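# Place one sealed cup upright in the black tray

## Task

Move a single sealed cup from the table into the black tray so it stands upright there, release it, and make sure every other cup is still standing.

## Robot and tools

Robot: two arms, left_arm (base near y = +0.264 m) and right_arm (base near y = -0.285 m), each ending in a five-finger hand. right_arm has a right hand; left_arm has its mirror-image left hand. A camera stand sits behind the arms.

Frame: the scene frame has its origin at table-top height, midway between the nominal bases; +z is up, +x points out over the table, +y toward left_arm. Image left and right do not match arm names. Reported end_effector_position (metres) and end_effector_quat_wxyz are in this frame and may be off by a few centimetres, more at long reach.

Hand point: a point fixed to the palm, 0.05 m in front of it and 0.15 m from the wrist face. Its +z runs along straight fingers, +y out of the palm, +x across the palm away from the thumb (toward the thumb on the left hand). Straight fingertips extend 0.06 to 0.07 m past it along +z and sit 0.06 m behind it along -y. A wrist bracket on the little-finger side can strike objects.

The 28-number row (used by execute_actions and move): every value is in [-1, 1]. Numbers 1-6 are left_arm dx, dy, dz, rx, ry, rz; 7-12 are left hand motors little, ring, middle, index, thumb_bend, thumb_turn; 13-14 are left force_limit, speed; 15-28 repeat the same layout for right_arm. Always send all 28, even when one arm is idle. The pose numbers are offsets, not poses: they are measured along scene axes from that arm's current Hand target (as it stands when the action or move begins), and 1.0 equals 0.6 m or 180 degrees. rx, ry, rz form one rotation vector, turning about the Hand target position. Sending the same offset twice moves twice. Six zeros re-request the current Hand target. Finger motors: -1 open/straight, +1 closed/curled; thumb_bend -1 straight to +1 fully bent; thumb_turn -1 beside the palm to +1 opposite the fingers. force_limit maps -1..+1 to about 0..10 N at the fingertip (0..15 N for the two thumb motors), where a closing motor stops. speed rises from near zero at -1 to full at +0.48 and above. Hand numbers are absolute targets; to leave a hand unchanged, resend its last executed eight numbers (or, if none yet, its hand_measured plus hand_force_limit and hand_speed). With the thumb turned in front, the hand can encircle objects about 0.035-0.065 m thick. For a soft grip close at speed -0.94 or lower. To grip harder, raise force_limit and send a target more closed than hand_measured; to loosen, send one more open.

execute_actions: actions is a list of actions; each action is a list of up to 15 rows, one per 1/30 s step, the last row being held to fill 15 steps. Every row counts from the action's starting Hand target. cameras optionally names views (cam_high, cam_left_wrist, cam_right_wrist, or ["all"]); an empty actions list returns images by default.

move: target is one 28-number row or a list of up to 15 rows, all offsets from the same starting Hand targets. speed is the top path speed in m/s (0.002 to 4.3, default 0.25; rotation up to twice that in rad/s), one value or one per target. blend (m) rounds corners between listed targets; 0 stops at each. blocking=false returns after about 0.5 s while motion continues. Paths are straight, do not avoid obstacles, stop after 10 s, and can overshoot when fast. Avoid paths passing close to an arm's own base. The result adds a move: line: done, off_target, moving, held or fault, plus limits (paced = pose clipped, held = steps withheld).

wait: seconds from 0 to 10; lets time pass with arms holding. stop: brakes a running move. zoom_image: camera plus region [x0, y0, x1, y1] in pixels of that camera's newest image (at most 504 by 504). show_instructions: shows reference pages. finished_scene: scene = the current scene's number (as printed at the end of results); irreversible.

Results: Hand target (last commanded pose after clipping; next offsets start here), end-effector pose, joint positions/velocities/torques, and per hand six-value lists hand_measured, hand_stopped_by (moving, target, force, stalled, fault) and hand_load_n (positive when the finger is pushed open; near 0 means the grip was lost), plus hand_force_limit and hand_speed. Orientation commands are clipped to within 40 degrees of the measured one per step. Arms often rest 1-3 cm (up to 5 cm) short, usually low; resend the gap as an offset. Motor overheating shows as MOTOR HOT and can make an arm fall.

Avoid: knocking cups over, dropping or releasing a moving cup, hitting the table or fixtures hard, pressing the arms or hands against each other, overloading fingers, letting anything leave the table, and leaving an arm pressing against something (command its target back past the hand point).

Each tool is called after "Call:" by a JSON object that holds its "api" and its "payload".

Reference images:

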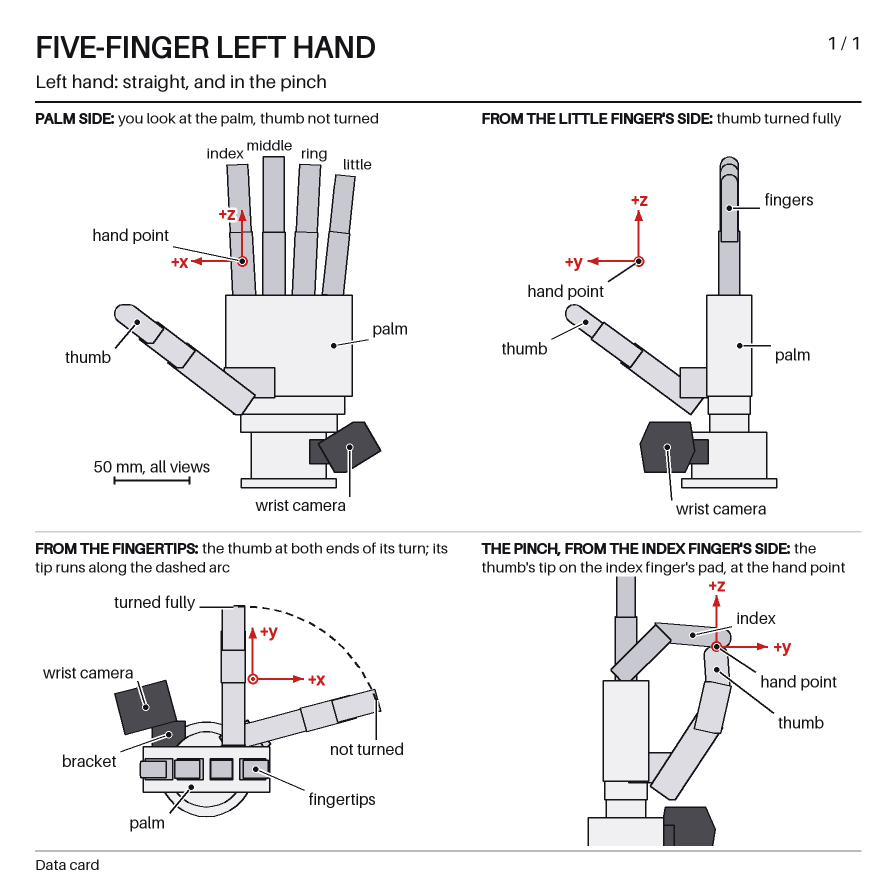

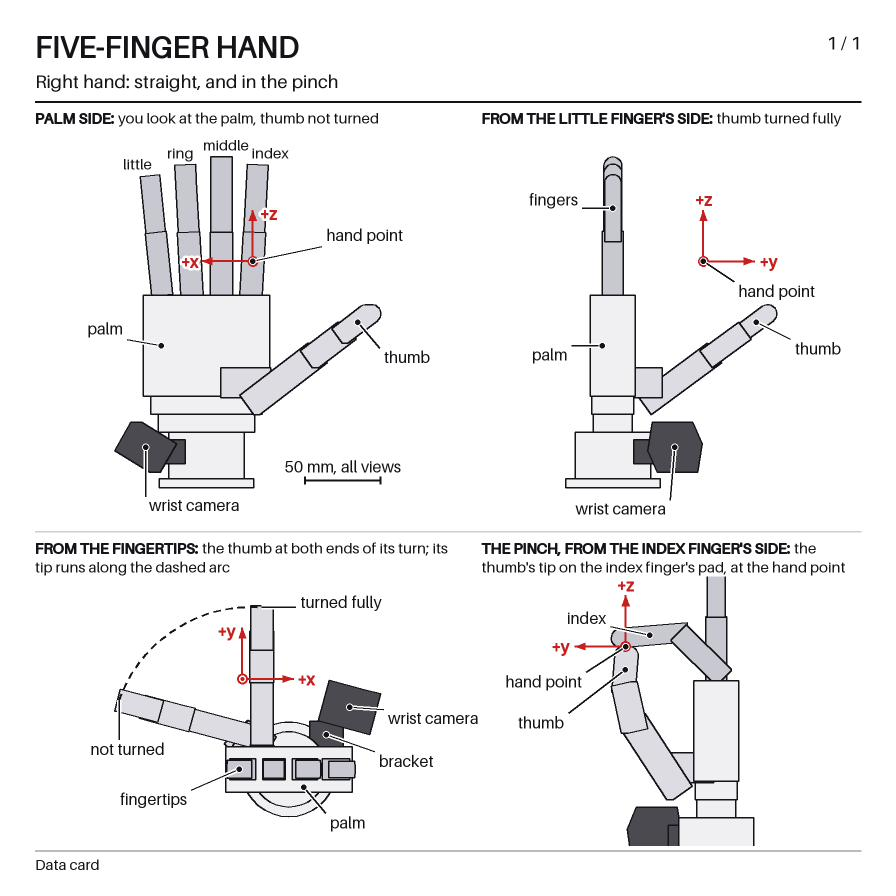

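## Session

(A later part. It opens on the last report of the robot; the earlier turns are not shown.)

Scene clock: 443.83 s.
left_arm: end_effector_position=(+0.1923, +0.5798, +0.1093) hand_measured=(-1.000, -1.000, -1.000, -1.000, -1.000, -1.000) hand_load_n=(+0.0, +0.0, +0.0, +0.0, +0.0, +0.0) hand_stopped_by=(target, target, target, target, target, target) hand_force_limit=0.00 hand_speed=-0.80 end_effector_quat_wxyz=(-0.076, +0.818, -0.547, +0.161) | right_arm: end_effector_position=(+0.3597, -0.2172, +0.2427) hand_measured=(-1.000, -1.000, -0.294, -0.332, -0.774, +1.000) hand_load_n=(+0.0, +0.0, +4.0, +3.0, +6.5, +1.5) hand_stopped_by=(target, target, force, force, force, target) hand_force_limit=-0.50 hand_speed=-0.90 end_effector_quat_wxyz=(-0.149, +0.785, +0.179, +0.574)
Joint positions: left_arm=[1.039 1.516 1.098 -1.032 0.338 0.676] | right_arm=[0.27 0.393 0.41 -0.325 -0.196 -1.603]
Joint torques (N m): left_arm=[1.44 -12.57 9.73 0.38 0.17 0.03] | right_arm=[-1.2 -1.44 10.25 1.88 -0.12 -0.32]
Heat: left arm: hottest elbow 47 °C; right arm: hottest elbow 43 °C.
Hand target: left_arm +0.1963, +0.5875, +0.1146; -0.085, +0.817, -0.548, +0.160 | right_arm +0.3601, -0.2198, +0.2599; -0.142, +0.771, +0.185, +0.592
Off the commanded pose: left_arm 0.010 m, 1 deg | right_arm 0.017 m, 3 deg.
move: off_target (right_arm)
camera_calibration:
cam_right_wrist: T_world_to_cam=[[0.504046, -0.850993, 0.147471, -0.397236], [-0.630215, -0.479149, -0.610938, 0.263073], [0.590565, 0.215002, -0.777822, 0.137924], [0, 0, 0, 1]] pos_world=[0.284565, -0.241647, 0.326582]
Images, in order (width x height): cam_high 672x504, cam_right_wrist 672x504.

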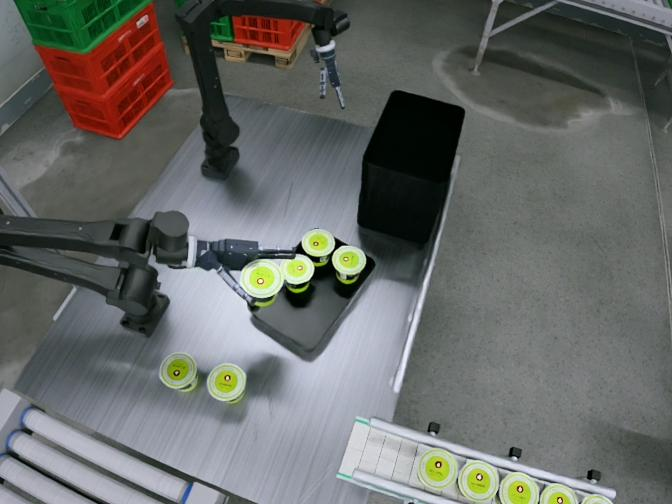

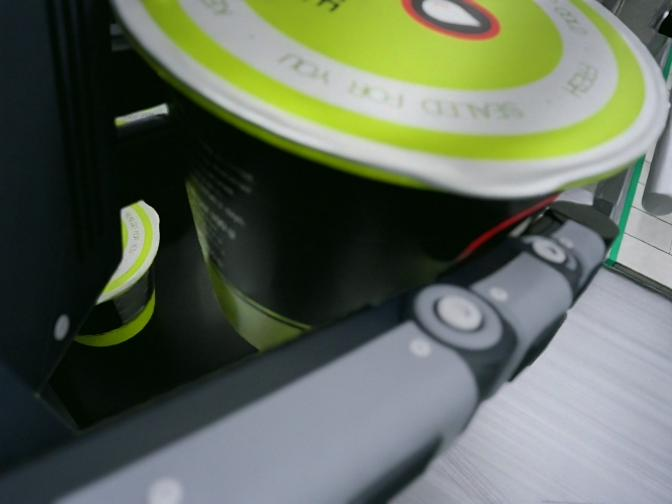

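Call:
{"api": "move", "payload": {"target": [0,0,0,0,0,0,-1,-1,-1,-1,-1,-1,0,-0.8,0.113,0.097,-0.122,0,0,0.0167,-1,-1,0.4,0.4,0.3,1,-0.5,-0.9], "speed": 0.15, "cameras": ["cam_high","cam_right_wrist"]}}

Call:
{"api": "zoom_image", "payload": {"camera": "cam_high", "region": [230, 220, 390, 380]}}

Scene clock: 478.50 s.
left_arm: end_effector_position=(+0.1923, +0.5798, +0.1093) hand_measured=(-1.000, -1.000, -1.000, -1.000, -1.000, -1.000) hand_load_n=(+0.0, +0.0, +0.0, +0.0, +0.0, +0.0) hand_stopped_by=(target, target, target, target, target, target) hand_force_limit=0.00 hand_speed=-0.80 end_effector_quat_wxyz=(-0.076, +0.818, -0.547, +0.161) | right_arm: end_effector_position=(+0.4222, -0.1659, +0.1727) hand_measured=(-1.000, -1.000, -0.294, -0.332, -0.774, +1.000) hand_load_n=(+0.0, +0.0, +4.0, +3.0, +6.5, +1.5) hand_stopped_by=(target, target, force, force, force, target) hand_force_limit=-0.50 hand_speed=-0.90 end_effector_quat_wxyz=(-0.157, +0.780, +0.202, +0.571)
Joint positions: left_arm=[1.039 1.516 1.098 -1.032 0.338 0.676] | right_arm=[0.381 0.839 0.337 0.195 -0.133 -1.598]
Joint torques (N m): left_arm=[1.44 -12.34 9.69 0.47 0.17 0.05] | right_arm=[-0.26 -3.19 9.06 2.77 0.11 -0.17]
Heat: left arm: hottest elbow 47 °C; right arm: hottest elbow 46 °C.
Hand target: left_arm +0.1963, +0.5875, +0.1146; -0.085, +0.817, -0.548, +0.160 | right_arm +0.4279, -0.1616, +0.1867; -0.157, +0.766, +0.206, +0.588
Off the commanded pose: left_arm 0.010 m, 1 deg | right_arm 0.016 m, 3 deg.
move: off_target (right_arm)
camera_calibration:
cam_right_wrist: T_world_to_cam=[[0.544451, -0.823028, 0.161859, -0.389641], [-0.602322, -0.51791, -0.607436, 0.265403], [0.583765, 0.233228, -0.777704, 0.0412966], [0, 0, 0, 1]] pos_world=[0.347891, -0.192862, 0.256399]
Images, in order (width x height): cam_high 672x504, cam_right_wrist 672x504.

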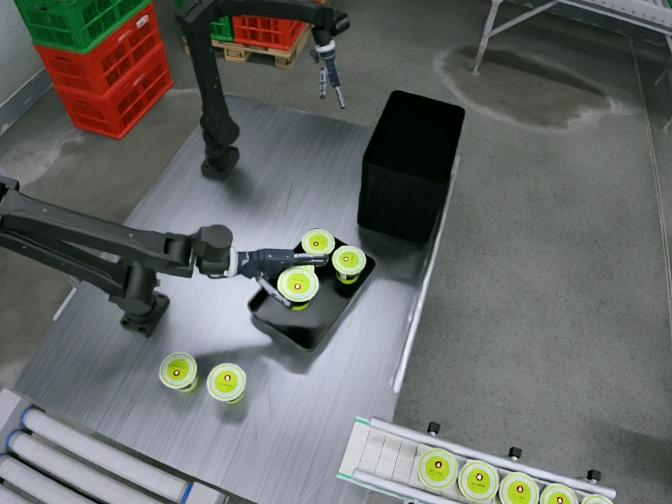

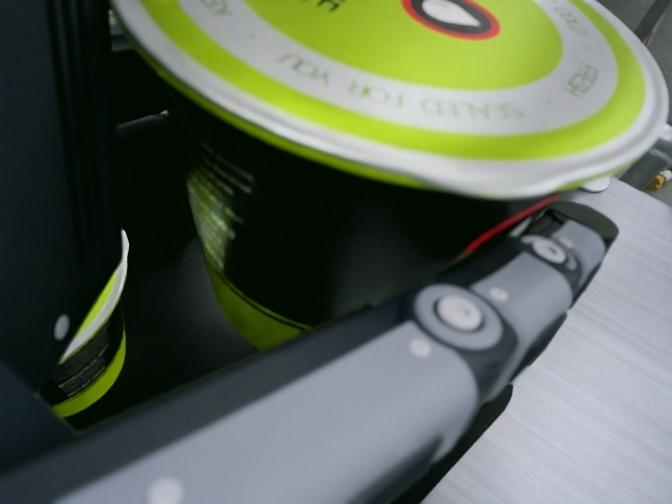

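Scaled by 3.150.

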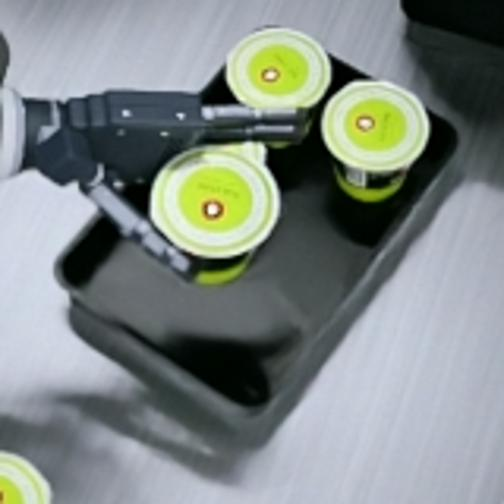

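Call:
{"api": "move", "payload": {"target": [0,0,0,0,0,0,-1,-1,-1,-1,-1,-1,0,-0.8,0.029,0.0,-0.117,0,0,0,-1,-1,0.4,0.4,0.3,1,-0.5,-0.9], "speed": 0.12, "cameras": ["cam_high","cam_right_wrist"]}}

Call:
{"api": "zoom_image", "payload": {"camera": "cam_high", "region": [230, 220, 390, 380]}}

Scene clock: 489.70 s.
left_arm: end_effector_position=(+0.1923, +0.5798, +0.1093) hand_measured=(-1.000, -1.000, -1.000, -1.000, -1.000, -1.000) hand_load_n=(+0.0, +0.0, +0.0, +0.0, -0.5, +0.0) hand_stopped_by=(target, target, target, target, target, target) hand_force_limit=0.00 hand_speed=-0.80 end_effector_quat_wxyz=(-0.076, +0.818, -0.547, +0.161) | right_arm: end_effector_position=(+0.4381, -0.1611, +0.1053) hand_measured=(-1.000, -1.000, -0.294, -0.332, -0.774, +1.000) hand_load_n=(+0.0, +0.0, +4.0, +3.5, +6.5, +1.0) hand_stopped_by=(target, target, force, force, force, target) hand_force_limit=-0.50 hand_speed=-0.90 end_effector_quat_wxyz=(-0.161, +0.778, +0.203, +0.572)
Joint positions: left_arm=[1.039 1.516 1.098 -1.032 0.338 0.676] | right_arm=[0.368 1.158 0.26 0.596 -0.154 -1.598]
Joint torques (N m): left_arm=[1.73 -12.51 9.77 0.4 0.18 0.02] | right_arm=[-1.14 -4.78 6.83 2.8 -0.11 -0.26]
Heat: left arm: hottest elbow 47 °C; right arm: hottest elbow 46 °C.
Hand target: left_arm +0.1963, +0.5875, +0.1146; -0.085, +0.817, -0.548, +0.160 | right_arm +0.4454, -0.1616, +0.1167; -0.157, +0.766, +0.206, +0.588
Off the commanded pose: left_arm 0.010 m, 1 deg | right_arm 0.013 m, 2 deg.
move: off_target (right_arm)
camera_calibration:
cam_right_wrist: T_world_to_cam=[[0.54946, -0.820701, 0.156663, -0.384771], [-0.59827, -0.517347, -0.611903, 0.235367], [0.583238, 0.24249, -0.775263, -0.0199996], [0, 0, 0, 1]] pos_world=[0.363893, -0.189166, 0.188796]
Images, in order (width x height): cam_high 672x504, cam_right_wrist 672x504.

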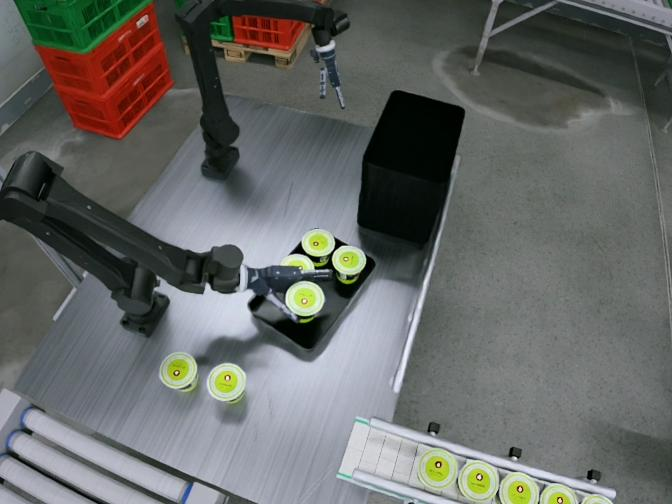

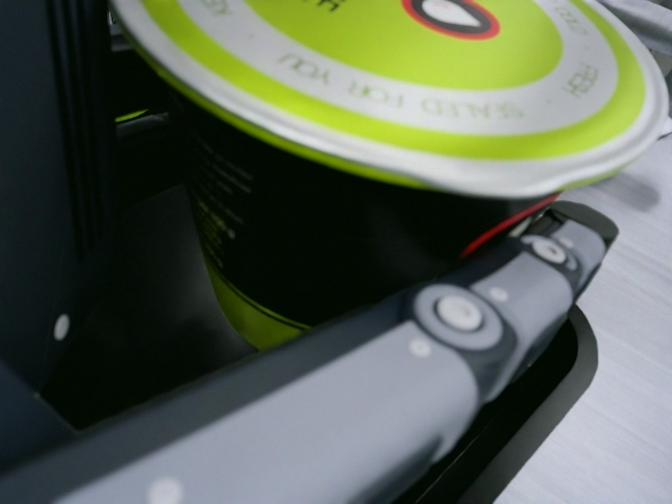

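Scaled by 3.150.

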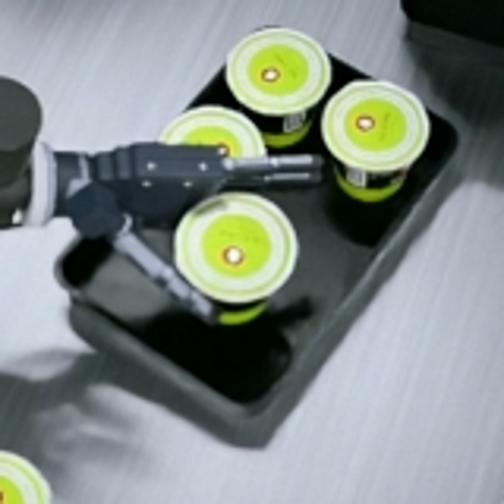

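Call:
{"api": "move", "payload": {"target": [0,0,0,0,0,0,-1,-1,-1,-1,-1,-1,0,-0.8,0.008,-0.005,-0.072,0.007,-0.012,0,-1,-1,0.4,0.4,0.3,1,-0.5,-0.9], "speed": 0.1, "cameras": ["cam_high","cam_right_wrist"]}}

Call:
{"api": "zoom_image", "payload": {"camera": "cam_high", "region": [230, 220, 390, 380]}}

Scene clock: 511.00 s.
left_arm: end_effector_position=(+0.1923, +0.5798, +0.1093) hand_measured=(-1.000, -1.000, -1.000, -1.000, -1.000, -1.000) hand_load_n=(+0.0, +0.0, +0.0, +0.0, +0.0, +0.0) hand_stopped_by=(target, target, target, target, target, target) hand_force_limit=0.00 hand_speed=-0.80 end_effector_quat_wxyz=(-0.076, +0.818, -0.547, +0.161) | right_arm: end_effector_position=(+0.4444, -0.1634, +0.0644) hand_measured=(-1.000, -1.000, -0.294, -0.332, -0.774, +1.000) hand_load_n=(+0.0, +0.0, +3.5, +3.5, +7.0, +1.5) hand_stopped_by=(target, target, force, force, force, target) hand_force_limit=-0.50 hand_speed=-0.90 end_effector_quat_wxyz=(-0.166, +0.764, +0.200, +0.590)
Joint positions: left_arm=[1.039 1.516 1.098 -1.032 0.338 0.676] | right_arm=[0.347 1.458 0.217 0.987 -0.176 -1.598]
Joint torques (N m): left_arm=[1.26 -12.34 9.7 0.4 0.18 0.04] | right_arm=[-1.2 -6.3 4.3 2.81 -0.12 -0.23]
Heat: left arm: hottest elbow 47 °C; right arm: hottest elbow 45 °C.
Hand target: left_arm +0.1963, +0.5875, +0.1146; -0.085, +0.817, -0.548, +0.160 | right_arm +0.4501, -0.1647, +0.0734; -0.162, +0.753, +0.202, +0.605
Off the commanded pose: left_arm 0.010 m, 1 deg | right_arm 0.011 m, 2 deg.
move: off_target (right_arm)
camera_calibration:
cam_right_wrist: T_world_to_cam=[[0.543347, -0.823853, 0.16137, -0.381753], [-0.571337, -0.503722, -0.647949, 0.20548], [0.6151, 0.259864, -0.744394, -0.0681234], [0, 0, 0, 1]] pos_world=[0.366726, -0.193301, 0.144033]
Images, in order (width x height): cam_high 672x504, cam_right_wrist 672x504.

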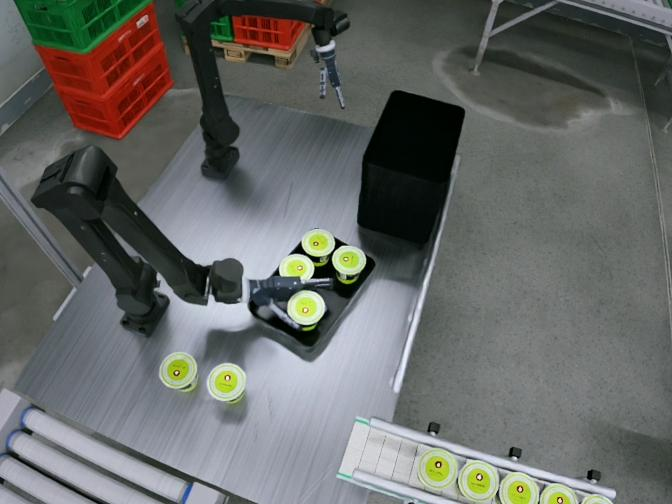

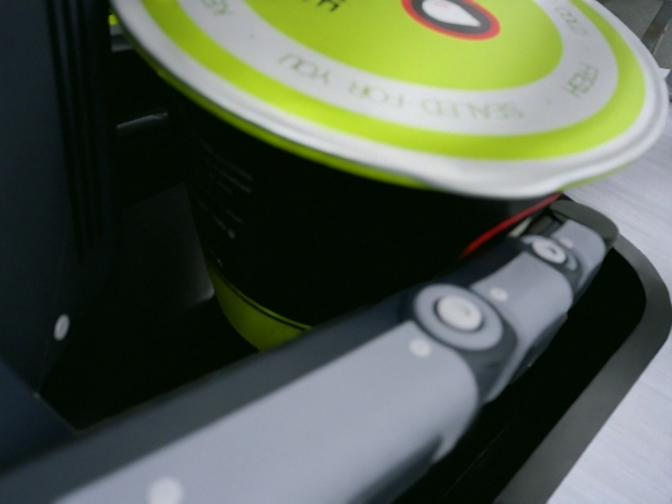

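Scaled by 3.150.

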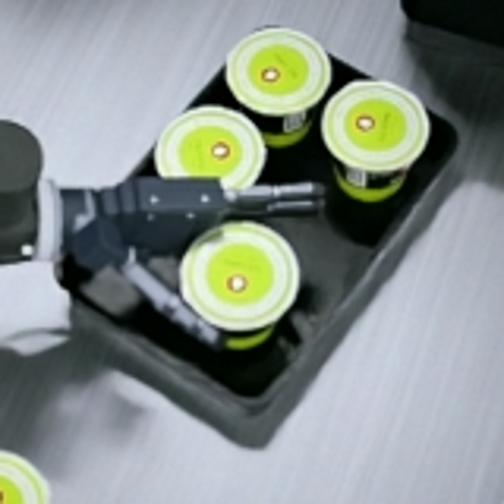

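Call:
{"api": "move", "payload": {"target": [0,0,0,0,0,0,-1,-1,-1,-1,-1,-1,0,-0.8,0.003,-0.001,-0.025,0,0,0,-1,-1,0.4,0.4,0.3,1,-0.5,-0.9], "speed": 0.05, "cameras": ["cam_high","cam_right_wrist"]}}

Call:
{"api": "zoom_image", "payload": {"camera": "cam_high", "region": [230, 220, 390, 380]}}

Scene clock: 520.07 s.
left_arm: end_effector_position=(+0.1923, +0.5798, +0.1093) hand_measured=(-1.000, -1.000, -1.000, -1.000, -1.000, -1.000) hand_load_n=(+0.0, +0.0, +0.0, +0.0, +0.0, +0.0) hand_stopped_by=(target, target, target, target, target, target) hand_force_limit=0.00 hand_speed=-0.80 end_effector_quat_wxyz=(-0.076, +0.818, -0.547, +0.161) | right_arm: end_effector_position=(+0.4462, -0.1638, +0.0499) hand_measured=(-1.000, -1.000, -0.294, -0.332, -0.774, +1.000) hand_load_n=(+0.0, +0.0, +4.0, +3.0, +7.0, +1.5) hand_stopped_by=(target, target, force, force, force, target) hand_force_limit=-0.50 hand_speed=-0.90 end_effector_quat_wxyz=(-0.166, +0.764, +0.200, +0.590)
Joint positions: left_arm=[1.039 1.516 1.098 -1.032 0.338 0.676] | right_arm=[0.342 1.557 0.217 1.086 -0.18 -1.598]
Joint torques (N m): left_arm=[1.38 -12.51 9.77 0.39 0.17 0.03] | right_arm=[-1.32 -6.77 3.58 2.82 -0.12 -0.24]
Heat: left arm: hottest elbow 47 °C; right arm: hottest elbow 44 °C.
Hand target: left_arm +0.1963, +0.5875, +0.1146; -0.085, +0.817, -0.548, +0.160 | right_arm +0.4519, -0.1652, +0.0583; -0.162, +0.753, +0.202, +0.604
Off the commanded pose: left_arm 0.010 m, 1 deg | right_arm 0.010 m, 2 deg.
move: done
camera_calibration:
cam_right_wrist: T_world_to_cam=[[0.543119, -0.82419, 0.16041, -0.380646], [-0.571248, -0.502714, -0.64881, 0.197069], [0.615383, 0.260747, -0.743851, -0.0799718], [0, 0, 0, 1]] pos_world=[0.368525, -0.193803, 0.129433]
Images, in order (width x height): cam_high 672x504, cam_right_wrist 672x504.

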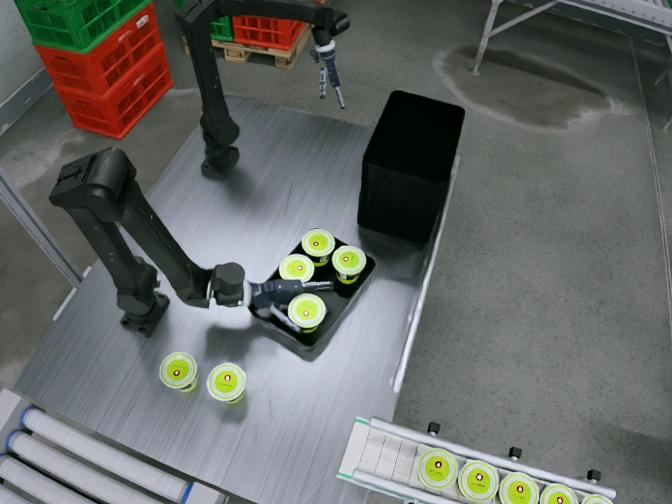

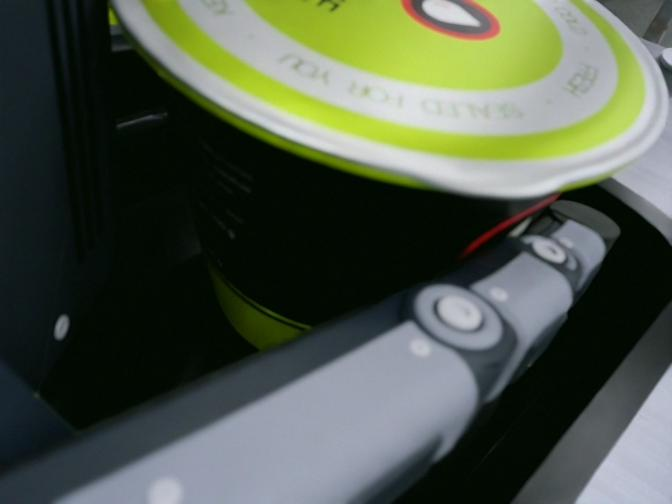

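Scaled by 3.150.

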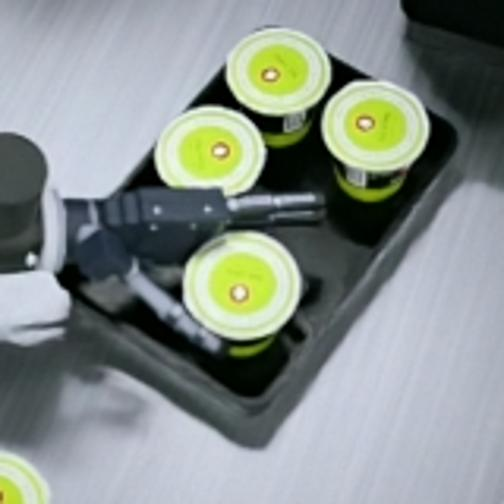

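Call:
{"api": "move", "payload": {"target": [0,0,0,0,0,0,-1,-1,-1,-1,-1,-1,0,-0.8,0,0,-0.013,0,0,0,-1,-1,0.4,0.4,0.3,1,-0.5,-0.9], "speed": 0.05, "cameras": ["cam_high","cam_right_wrist"]}}

Call:
{"api": "zoom_image", "payload": {"camera": "cam_high", "region": [230, 220, 390, 380]}}

Scene clock: 530.97 s.
left_arm: end_effector_position=(+0.1923, +0.5798, +0.1093) hand_measured=(-1.000, -1.000, -1.000, -1.000, -1.000, -1.000) hand_load_n=(+0.0, +0.0, +0.0, +0.0, -0.5, +0.0) hand_stopped_by=(target, target, target, target, target, target) hand_force_limit=0.00 hand_speed=-0.80 end_effector_quat_wxyz=(-0.076, +0.818, -0.547, +0.161) | right_arm: end_effector_position=(+0.4465, -0.1637, +0.0425) hand_measured=(-1.000, -1.000, -0.294, -0.332, -0.774, +1.000) hand_load_n=(+0.0, +0.0, +4.0, +3.5, +6.5, +1.5) hand_stopped_by=(target, target, force, force, force, target) hand_force_limit=-0.50 hand_speed=-0.90 end_effector_quat_wxyz=(-0.166, +0.764, +0.200, +0.591)
Joint positions: left_arm=[1.039 1.516 1.098 -1.032 0.338 0.676] | right_arm=[0.342 1.607 0.217 1.137 -0.18 -1.598]
Joint torques (N m): left_arm=[1.73 -12.69 9.69 0.35 0.16 0.03] | right_arm=[-1.2 -6.95 3.17 2.82 -0.12 -0.24]
Heat: left arm: hottest elbow 47 °C; right arm: hottest elbow 43 °C.
Hand target: left_arm +0.1963, +0.5875, +0.1146; -0.085, +0.817, -0.548, +0.160 | right_arm +0.4519, -0.1652, +0.0506; -0.162, +0.753, +0.202, +0.604
Off the commanded pose: left_arm 0.010 m, 1 deg | right_arm 0.010 m, 2 deg.
move: done
camera_calibration:
cam_right_wrist: T_world_to_cam=[[0.543036, -0.824196, 0.160662, -0.379569], [-0.570715, -0.502607, -0.649362, 0.192273], [0.615952, 0.260936, -0.743314, -0.0858364], [0, 0, 0, 1]] pos_world=[0.368724, -0.193804, 0.122034]
Images, in order (width x height): cam_high 672x504, cam_right_wrist 672x504.

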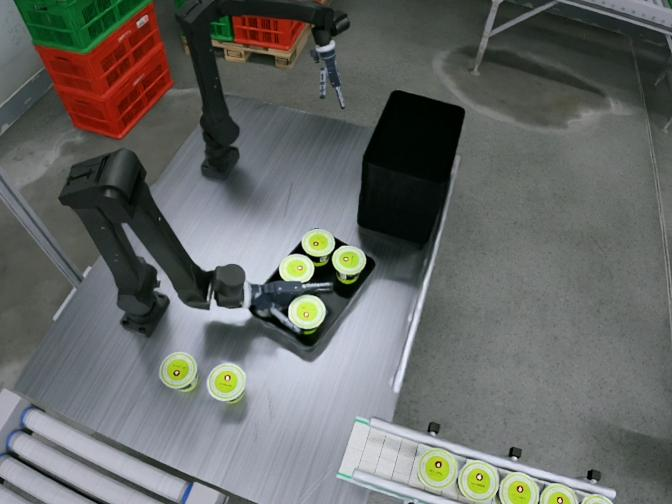

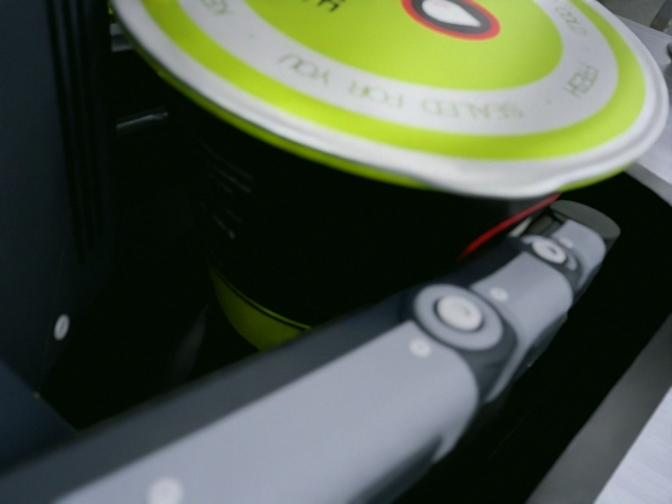

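Scaled by 3.150.

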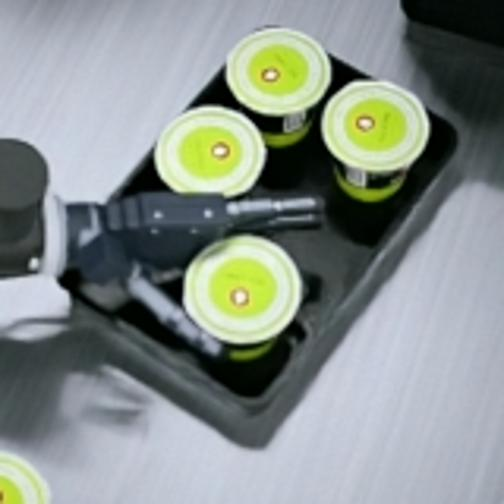

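Call:
{"api": "move", "payload": {"target": [0,0,0,0,0,0,-1,-1,-1,-1,-1,-1,0,-0.8,0,0,-0.012,0,0,0,-1,-1,0.4,0.4,0.3,1,-0.5,-0.9], "speed": 0.05, "cameras": ["cam_high","cam_right_wrist"]}}

Call:
{"api": "zoom_image", "payload": {"camera": "cam_high", "region": [230, 220, 390, 380]}}

Scene clock: 536.70 s.
left_arm: end_effector_position=(+0.1923, +0.5798, +0.1093) hand_measured=(-1.000, -1.000, -1.000, -1.000, -1.000, -1.000) hand_load_n=(+0.0, +0.0, +0.5, +0.0, +0.0, +0.0) hand_stopped_by=(target, target, target, target, target, target) hand_force_limit=0.00 hand_speed=-0.80 end_effector_quat_wxyz=(-0.076, +0.818, -0.547, +0.161) | right_arm: end_effector_position=(+0.4478, -0.1633, +0.0405) hand_measured=(-1.000, -1.000, -0.294, -0.332, -0.774, +1.000) hand_load_n=(+0.0, +0.0, +4.0, +3.0, +6.5, +0.0) hand_stopped_by=(target, target, force, force, force, target) hand_force_limit=-0.50 hand_speed=-0.90 end_effector_quat_wxyz=(-0.167, +0.759, +0.200, +0.597)
Joint positions: left_arm=[1.039 1.516 1.098 -1.032 0.338 0.676] | right_arm=[0.342 1.648 0.217 1.193 -0.18 -1.6]
Joint torques (N m): left_arm=[1.2 -12.45 9.76 0.36 0.17 0.03] | right_arm=[-1.2 -6.65 2.91 2.44 -0.12 -0.22]
Heat: left arm: hottest elbow 47 °C; right arm: hottest elbow 43 °C.
Hand target: left_arm +0.1963, +0.5875, +0.1146; -0.085, +0.817, -0.548, +0.160 | right_arm +0.4519, -0.1652, +0.0435; -0.162, +0.753, +0.202, +0.605
Off the commanded pose: left_arm 0.010 m, 1 deg | right_arm 0.005 m, 1 deg.
move: done
camera_calibration:
cam_right_wrist: T_world_to_cam=[[0.540879, -0.824633, 0.165623, -0.37892], [-0.560686, -0.500276, -0.659814, 0.188215], [0.626962, 0.264017, -0.732949, -0.0931793], [0, 0, 0, 1]] pos_world=[0.368899, -0.193709, 0.118649]
Images, in order (width x height): cam_high 672x504, cam_right_wrist 672x504.

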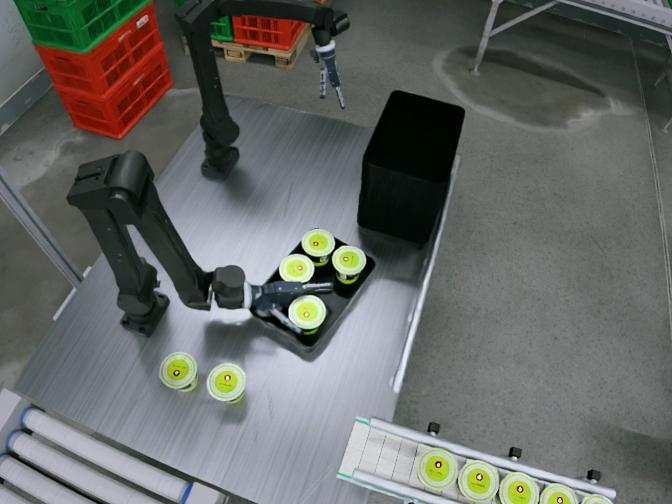

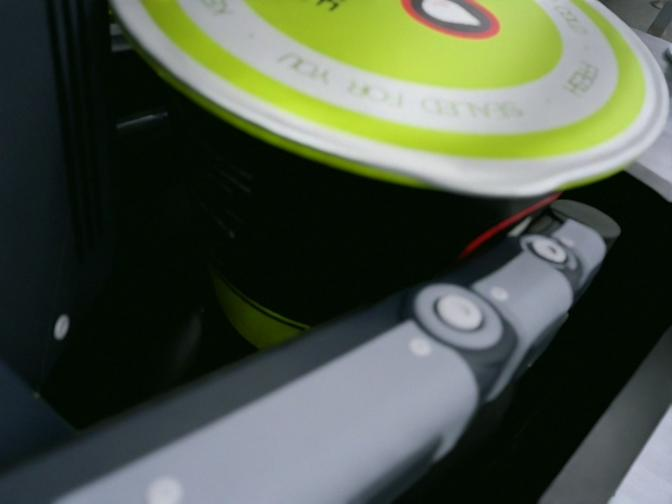

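Scaled by 3.150.

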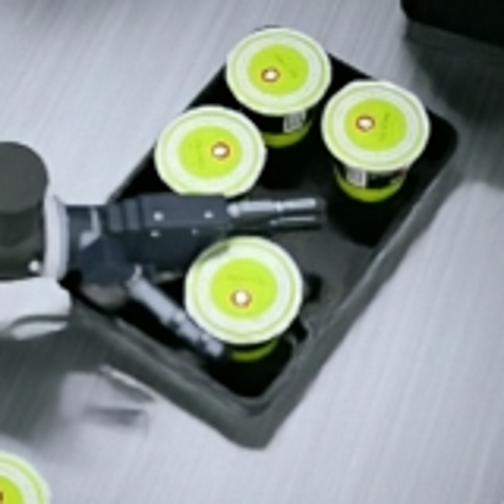

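Call:
{"api": "execute_actions", "payload": {"actions": [[[0,0,0,0,0,0,-1,-1,-1,-1,-1,-1,0,-0.8,0,0,0.005,0,0,0,-1,-1,-1,-1,-1,1,-0.5,-0.8]]], "cameras": ["cam_high","cam_right_wrist"]}}

Call:
{"api": "zoom_image", "payload": {"camera": "cam_high", "region": [230, 220, 390, 380]}}

Scene clock: 550.00 s.
left_arm: end_effector_position=(+0.1923, +0.5798, +0.1093) hand_measured=(-1.000, -1.000, -1.000, -1.000, -1.000, -1.000) hand_load_n=(+0.0, +0.0, +0.0, +0.0, +0.0, +0.0) hand_stopped_by=(target, target, target, target, target, target) hand_force_limit=0.00 hand_speed=-0.80 end_effector_quat_wxyz=(-0.076, +0.818, -0.547, +0.161) | right_arm: end_effector_position=(+0.4479, -0.1633, +0.0406) hand_measured=(-1.000, -1.000, -1.000, -1.000, -1.000, +1.000) hand_load_n=(+0.0, +0.0, +0.0, +0.0, +0.0, +0.5) hand_stopped_by=(target, target, target, target, target, target) hand_force_limit=-0.50 hand_speed=-0.80 end_effector_quat_wxyz=(-0.165, +0.758, +0.202, +0.597)
Joint positions: left_arm=[1.039 1.516 1.098 -1.032 0.338 0.676] | right_arm=[0.342 1.648 0.217 1.193 -0.182 -1.605]
Joint torques (N m): left_arm=[1.38 -12.45 9.7 0.36 0.15 0.04] | right_arm=[-1.08 -7.88 2.86 1.91 -0.07 -0.15]
Heat: left arm: hottest elbow 48 °C; right arm: hottest elbow 42 °C.
Hand target: left_arm +0.1963, +0.5875, +0.1146; -0.085, +0.817, -0.548, +0.160 | right_arm +0.4519, -0.1651, +0.0463; -0.162, +0.753, +0.202, +0.604
Off the commanded pose: left_arm 0.010 m, 1 deg | right_arm 0.007 m, 1 deg.
Step readings (end_effector_position of left_arm | right_arm):
0: (+0.1923, +0.5798, +0.1093) | (+0.4478, -0.1633, +0.0403)
1: (+0.1923, +0.5798, +0.1093) | (+0.4478, -0.1633, +0.0403)
2: (+0.1923, +0.5798, +0.1093) | (+0.4478, -0.1633, +0.0403)
4: (+0.1923, +0.5798, +0.1093) | (+0.4479, -0.1635, +0.0404)
8: (+0.1923, +0.5798, +0.1093) | (+0.4478, -0.1632, +0.0405)
15: (+0.1923, +0.5798, +0.1093) | (+0.4479, -0.1633, +0.0406)
camera_calibration:
cam_right_wrist: T_world_to_cam=[[0.542444, -0.822583, 0.170622, -0.379537], [-0.557992, -0.50461, -0.658797, 0.186436], [0.628013, 0.262155, -0.732718, -0.0939315], [0, 0, 0, 1]] pos_world=[0.368897, -0.193499, 0.118755]
Images, in order (width x height): cam_high 672x504, cam_right_wrist 672x504.

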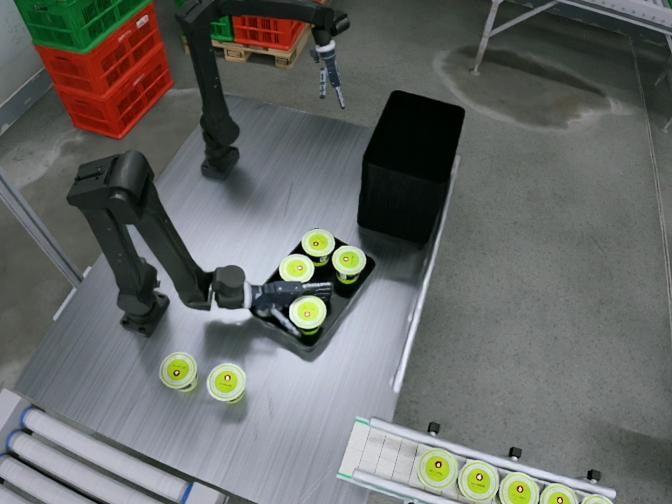

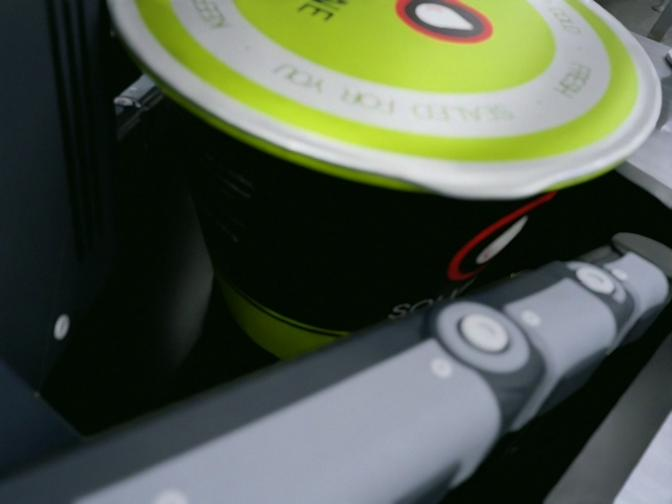

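Scaled by 3.150.

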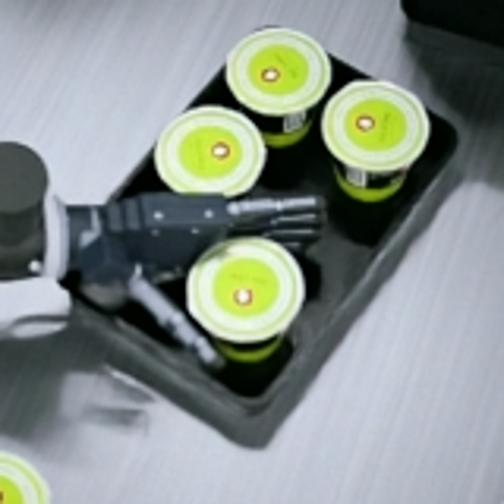

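Call:
{"api": "move", "payload": {"target": [[0,0,0,0,0,0,-1,-1,-1,-1,-1,-1,0,-0.8,-0.182,-0.107,0.05,0,0,0,-1,-1,-1,-1,-1,1,-0.5,-0.8],[0,0,0,0,0,0,-1,-1,-1,-1,-1,-1,0,-0.8,-0.25,-0.14,0.2,0,0,0,-1,-1,-1,-1,-1,1,-0.5,-0.8]], "speed": 0.12, "blend": 0.02, "cameras": ["cam_high","cam_right_wrist"]}}

Call:
{"api": "zoom_image", "payload": {"camera": "cam_high", "region": [230, 220, 390, 380]}}

Scene clock: 560.13 s.
left_arm: end_effector_position=(+0.1923, +0.5798, +0.1093) hand_measured=(-1.000, -1.000, -1.000, -1.000, -1.000, -1.000) hand_load_n=(+0.0, +0.0, +0.0, +0.0, +0.0, +0.0) hand_stopped_by=(target, target, target, target, target, target) hand_force_limit=0.00 hand_speed=-0.80 end_effector_quat_wxyz=(-0.076, +0.818, -0.547, +0.161) | right_arm: end_effector_position=(+0.3956, -0.1954, +0.0573) hand_measured=(-1.000, -1.000, -1.000, -1.000, -1.000, +1.000) hand_load_n=(+0.0, +0.0, +0.0, +0.0, +0.0, +0.0) hand_stopped_by=(target, target, target, target, target, target) hand_force_limit=-0.50 hand_speed=-0.80 end_effector_quat_wxyz=(-0.166, +0.754, +0.200, +0.604)
Joint positions: left_arm=[1.039 1.516 1.098 -1.032 0.338 0.676] | right_arm=[0.276 1.467 0.056 1.187 -0.243 -1.617]
Joint torques (N m): left_arm=[1.49 -12.34 9.74 0.46 0.17 0.04] | right_arm=[-0.26 -4.01 3.93 1.68 0.06 -0.07]
Heat: left arm: hottest elbow 48 °C; right arm: hottest shoulder 41 °C.
Hand target: left_arm +0.1963, +0.5875, +0.1146; -0.085, +0.817, -0.548, +0.160 | right_arm +0.4013, -0.1915, +0.0570; -0.167, +0.753, +0.201, +0.604 (not the last commanded pose)
Off the commanded pose: left_arm 0.010 m, 1 deg | right_arm 0.153 m, 1 deg.
move: held (right_arm; a check stopped the path); path passed 0 of 2 targets; limits=held
pose unreachable (right arm): on one or more control steps of this call, first in action 0 (counted from 0), this arm could not follow its commanded pose, so it was not sent that pose on those steps. It may still have moved: this result reports where it is.
cause: moving toward the commanded pose would bring two parts of the arm too close to each other (joints 2 (shoulder) and 3 (elbow) lie between them).
camera_calibration:
cam_right_wrist: T_world_to_cam=[[0.536931, -0.825922, 0.171925, -0.3789], [-0.549924, -0.497202, -0.671099, 0.150954], [0.639757, 0.265788, -0.721157, -0.0450389], [0, 0, 0, 1]] pos_world=[0.31527, -0.225917, 0.133967]
Images, in order (width x height): cam_high 672x504, cam_right_wrist 672x504.

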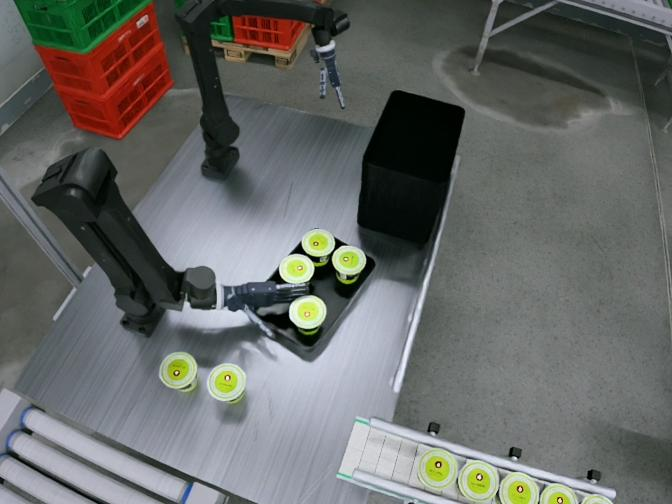

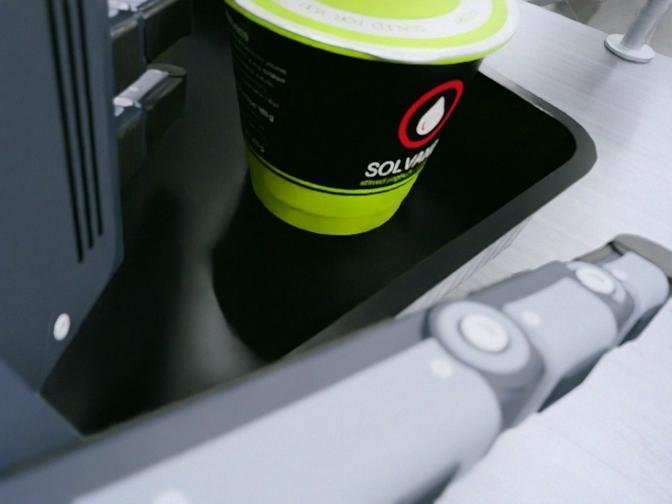

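Scaled by 3.150.

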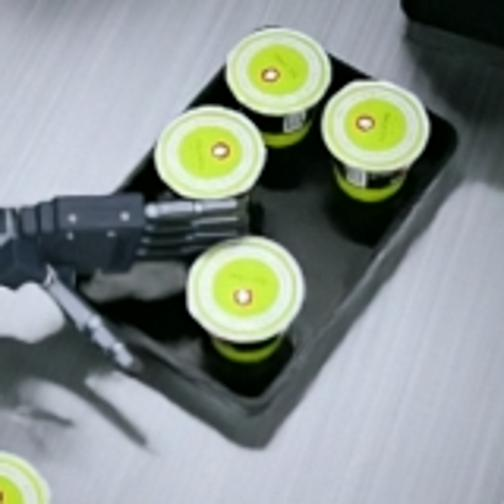

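Call:
{"api": "move", "payload": {"target": [[0,0,0,0,0,0,-1,-1,-1,-1,-1,-1,0,-0.8,0,0,0.2,0,0,0,-1,-1,-1,-1,-1,1,-0.5,-0.8]], "speed": 0.12, "cameras": ["cam_high","cam_right_wrist"]}}

Scene clock: 568.87 s.
left_arm: end_effector_position=(+0.1923, +0.5798, +0.1093) hand_measured=(-1.000, -1.000, -1.000, -1.000, -1.000, -1.000) hand_load_n=(+0.0, +0.0, +0.0, +0.0, +0.0, +0.0) hand_stopped_by=(target, target, target, target, target, target) hand_force_limit=0.00 hand_speed=-0.80 end_effector_quat_wxyz=(-0.076, +0.818, -0.547, +0.161) | right_arm: end_effector_position=(+0.3893, -0.1974, +0.1511) hand_measured=(-1.000, -1.000, -1.000, -1.000, -1.000, +1.000) hand_load_n=(+0.0, +0.0, +0.0, +0.0, +0.0, +0.0) hand_stopped_by=(target, target, target, target, target, target) hand_force_limit=-0.50 hand_speed=-0.80 end_effector_quat_wxyz=(-0.164, +0.766, +0.199, +0.589)
Joint positions: left_arm=[1.039 1.516 1.098 -1.032 0.338 0.676] | right_arm=[0.277 0.688 0.189 0.237 -0.24 -1.617]
Joint torques (N m): left_arm=[1.55 -12.69 9.78 0.43 0.16 0.02] | right_arm=[-0.26 -1.61 11.82 1.32 -0.1 -0.07]
Heat: left arm: hottest elbow 48 °C; right arm: hottest shoulder 41 °C.
Hand target: left_arm +0.1963, +0.5875, +0.1146; -0.085, +0.817, -0.548, +0.160 | right_arm +0.4013, -0.1916, +0.1770; -0.167, +0.753, +0.201, +0.604
Off the commanded pose: left_arm 0.010 m, 1 deg | right_arm 0.029 m, 2 deg.
move: off_target (right_arm)
camera_calibration:
cam_right_wrist: T_world_to_cam=[[0.541067, -0.825261, 0.161832, -0.393373], [-0.574557, -0.503269, -0.645449, 0.213917], [0.614109, 0.256249, -0.746462, 0.0391163], [0, 0, 0, 1]] pos_world=[0.311727, -0.227001, 0.230932]
Images, in order (width x height): cam_high 672x504, cam_right_wrist 672x504.

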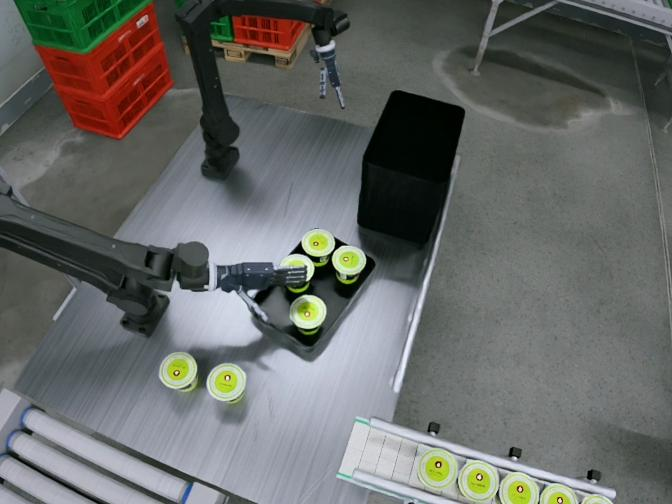

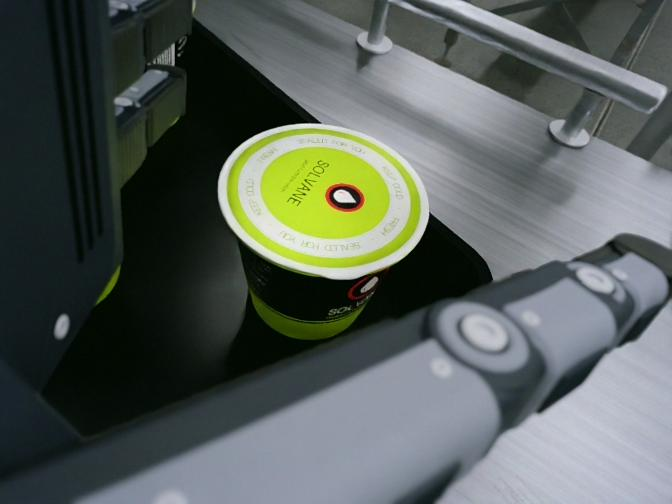

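Call:
{"api": "finished_scene", "payload": {"scene": 1}}

The scene is finished: the task was done.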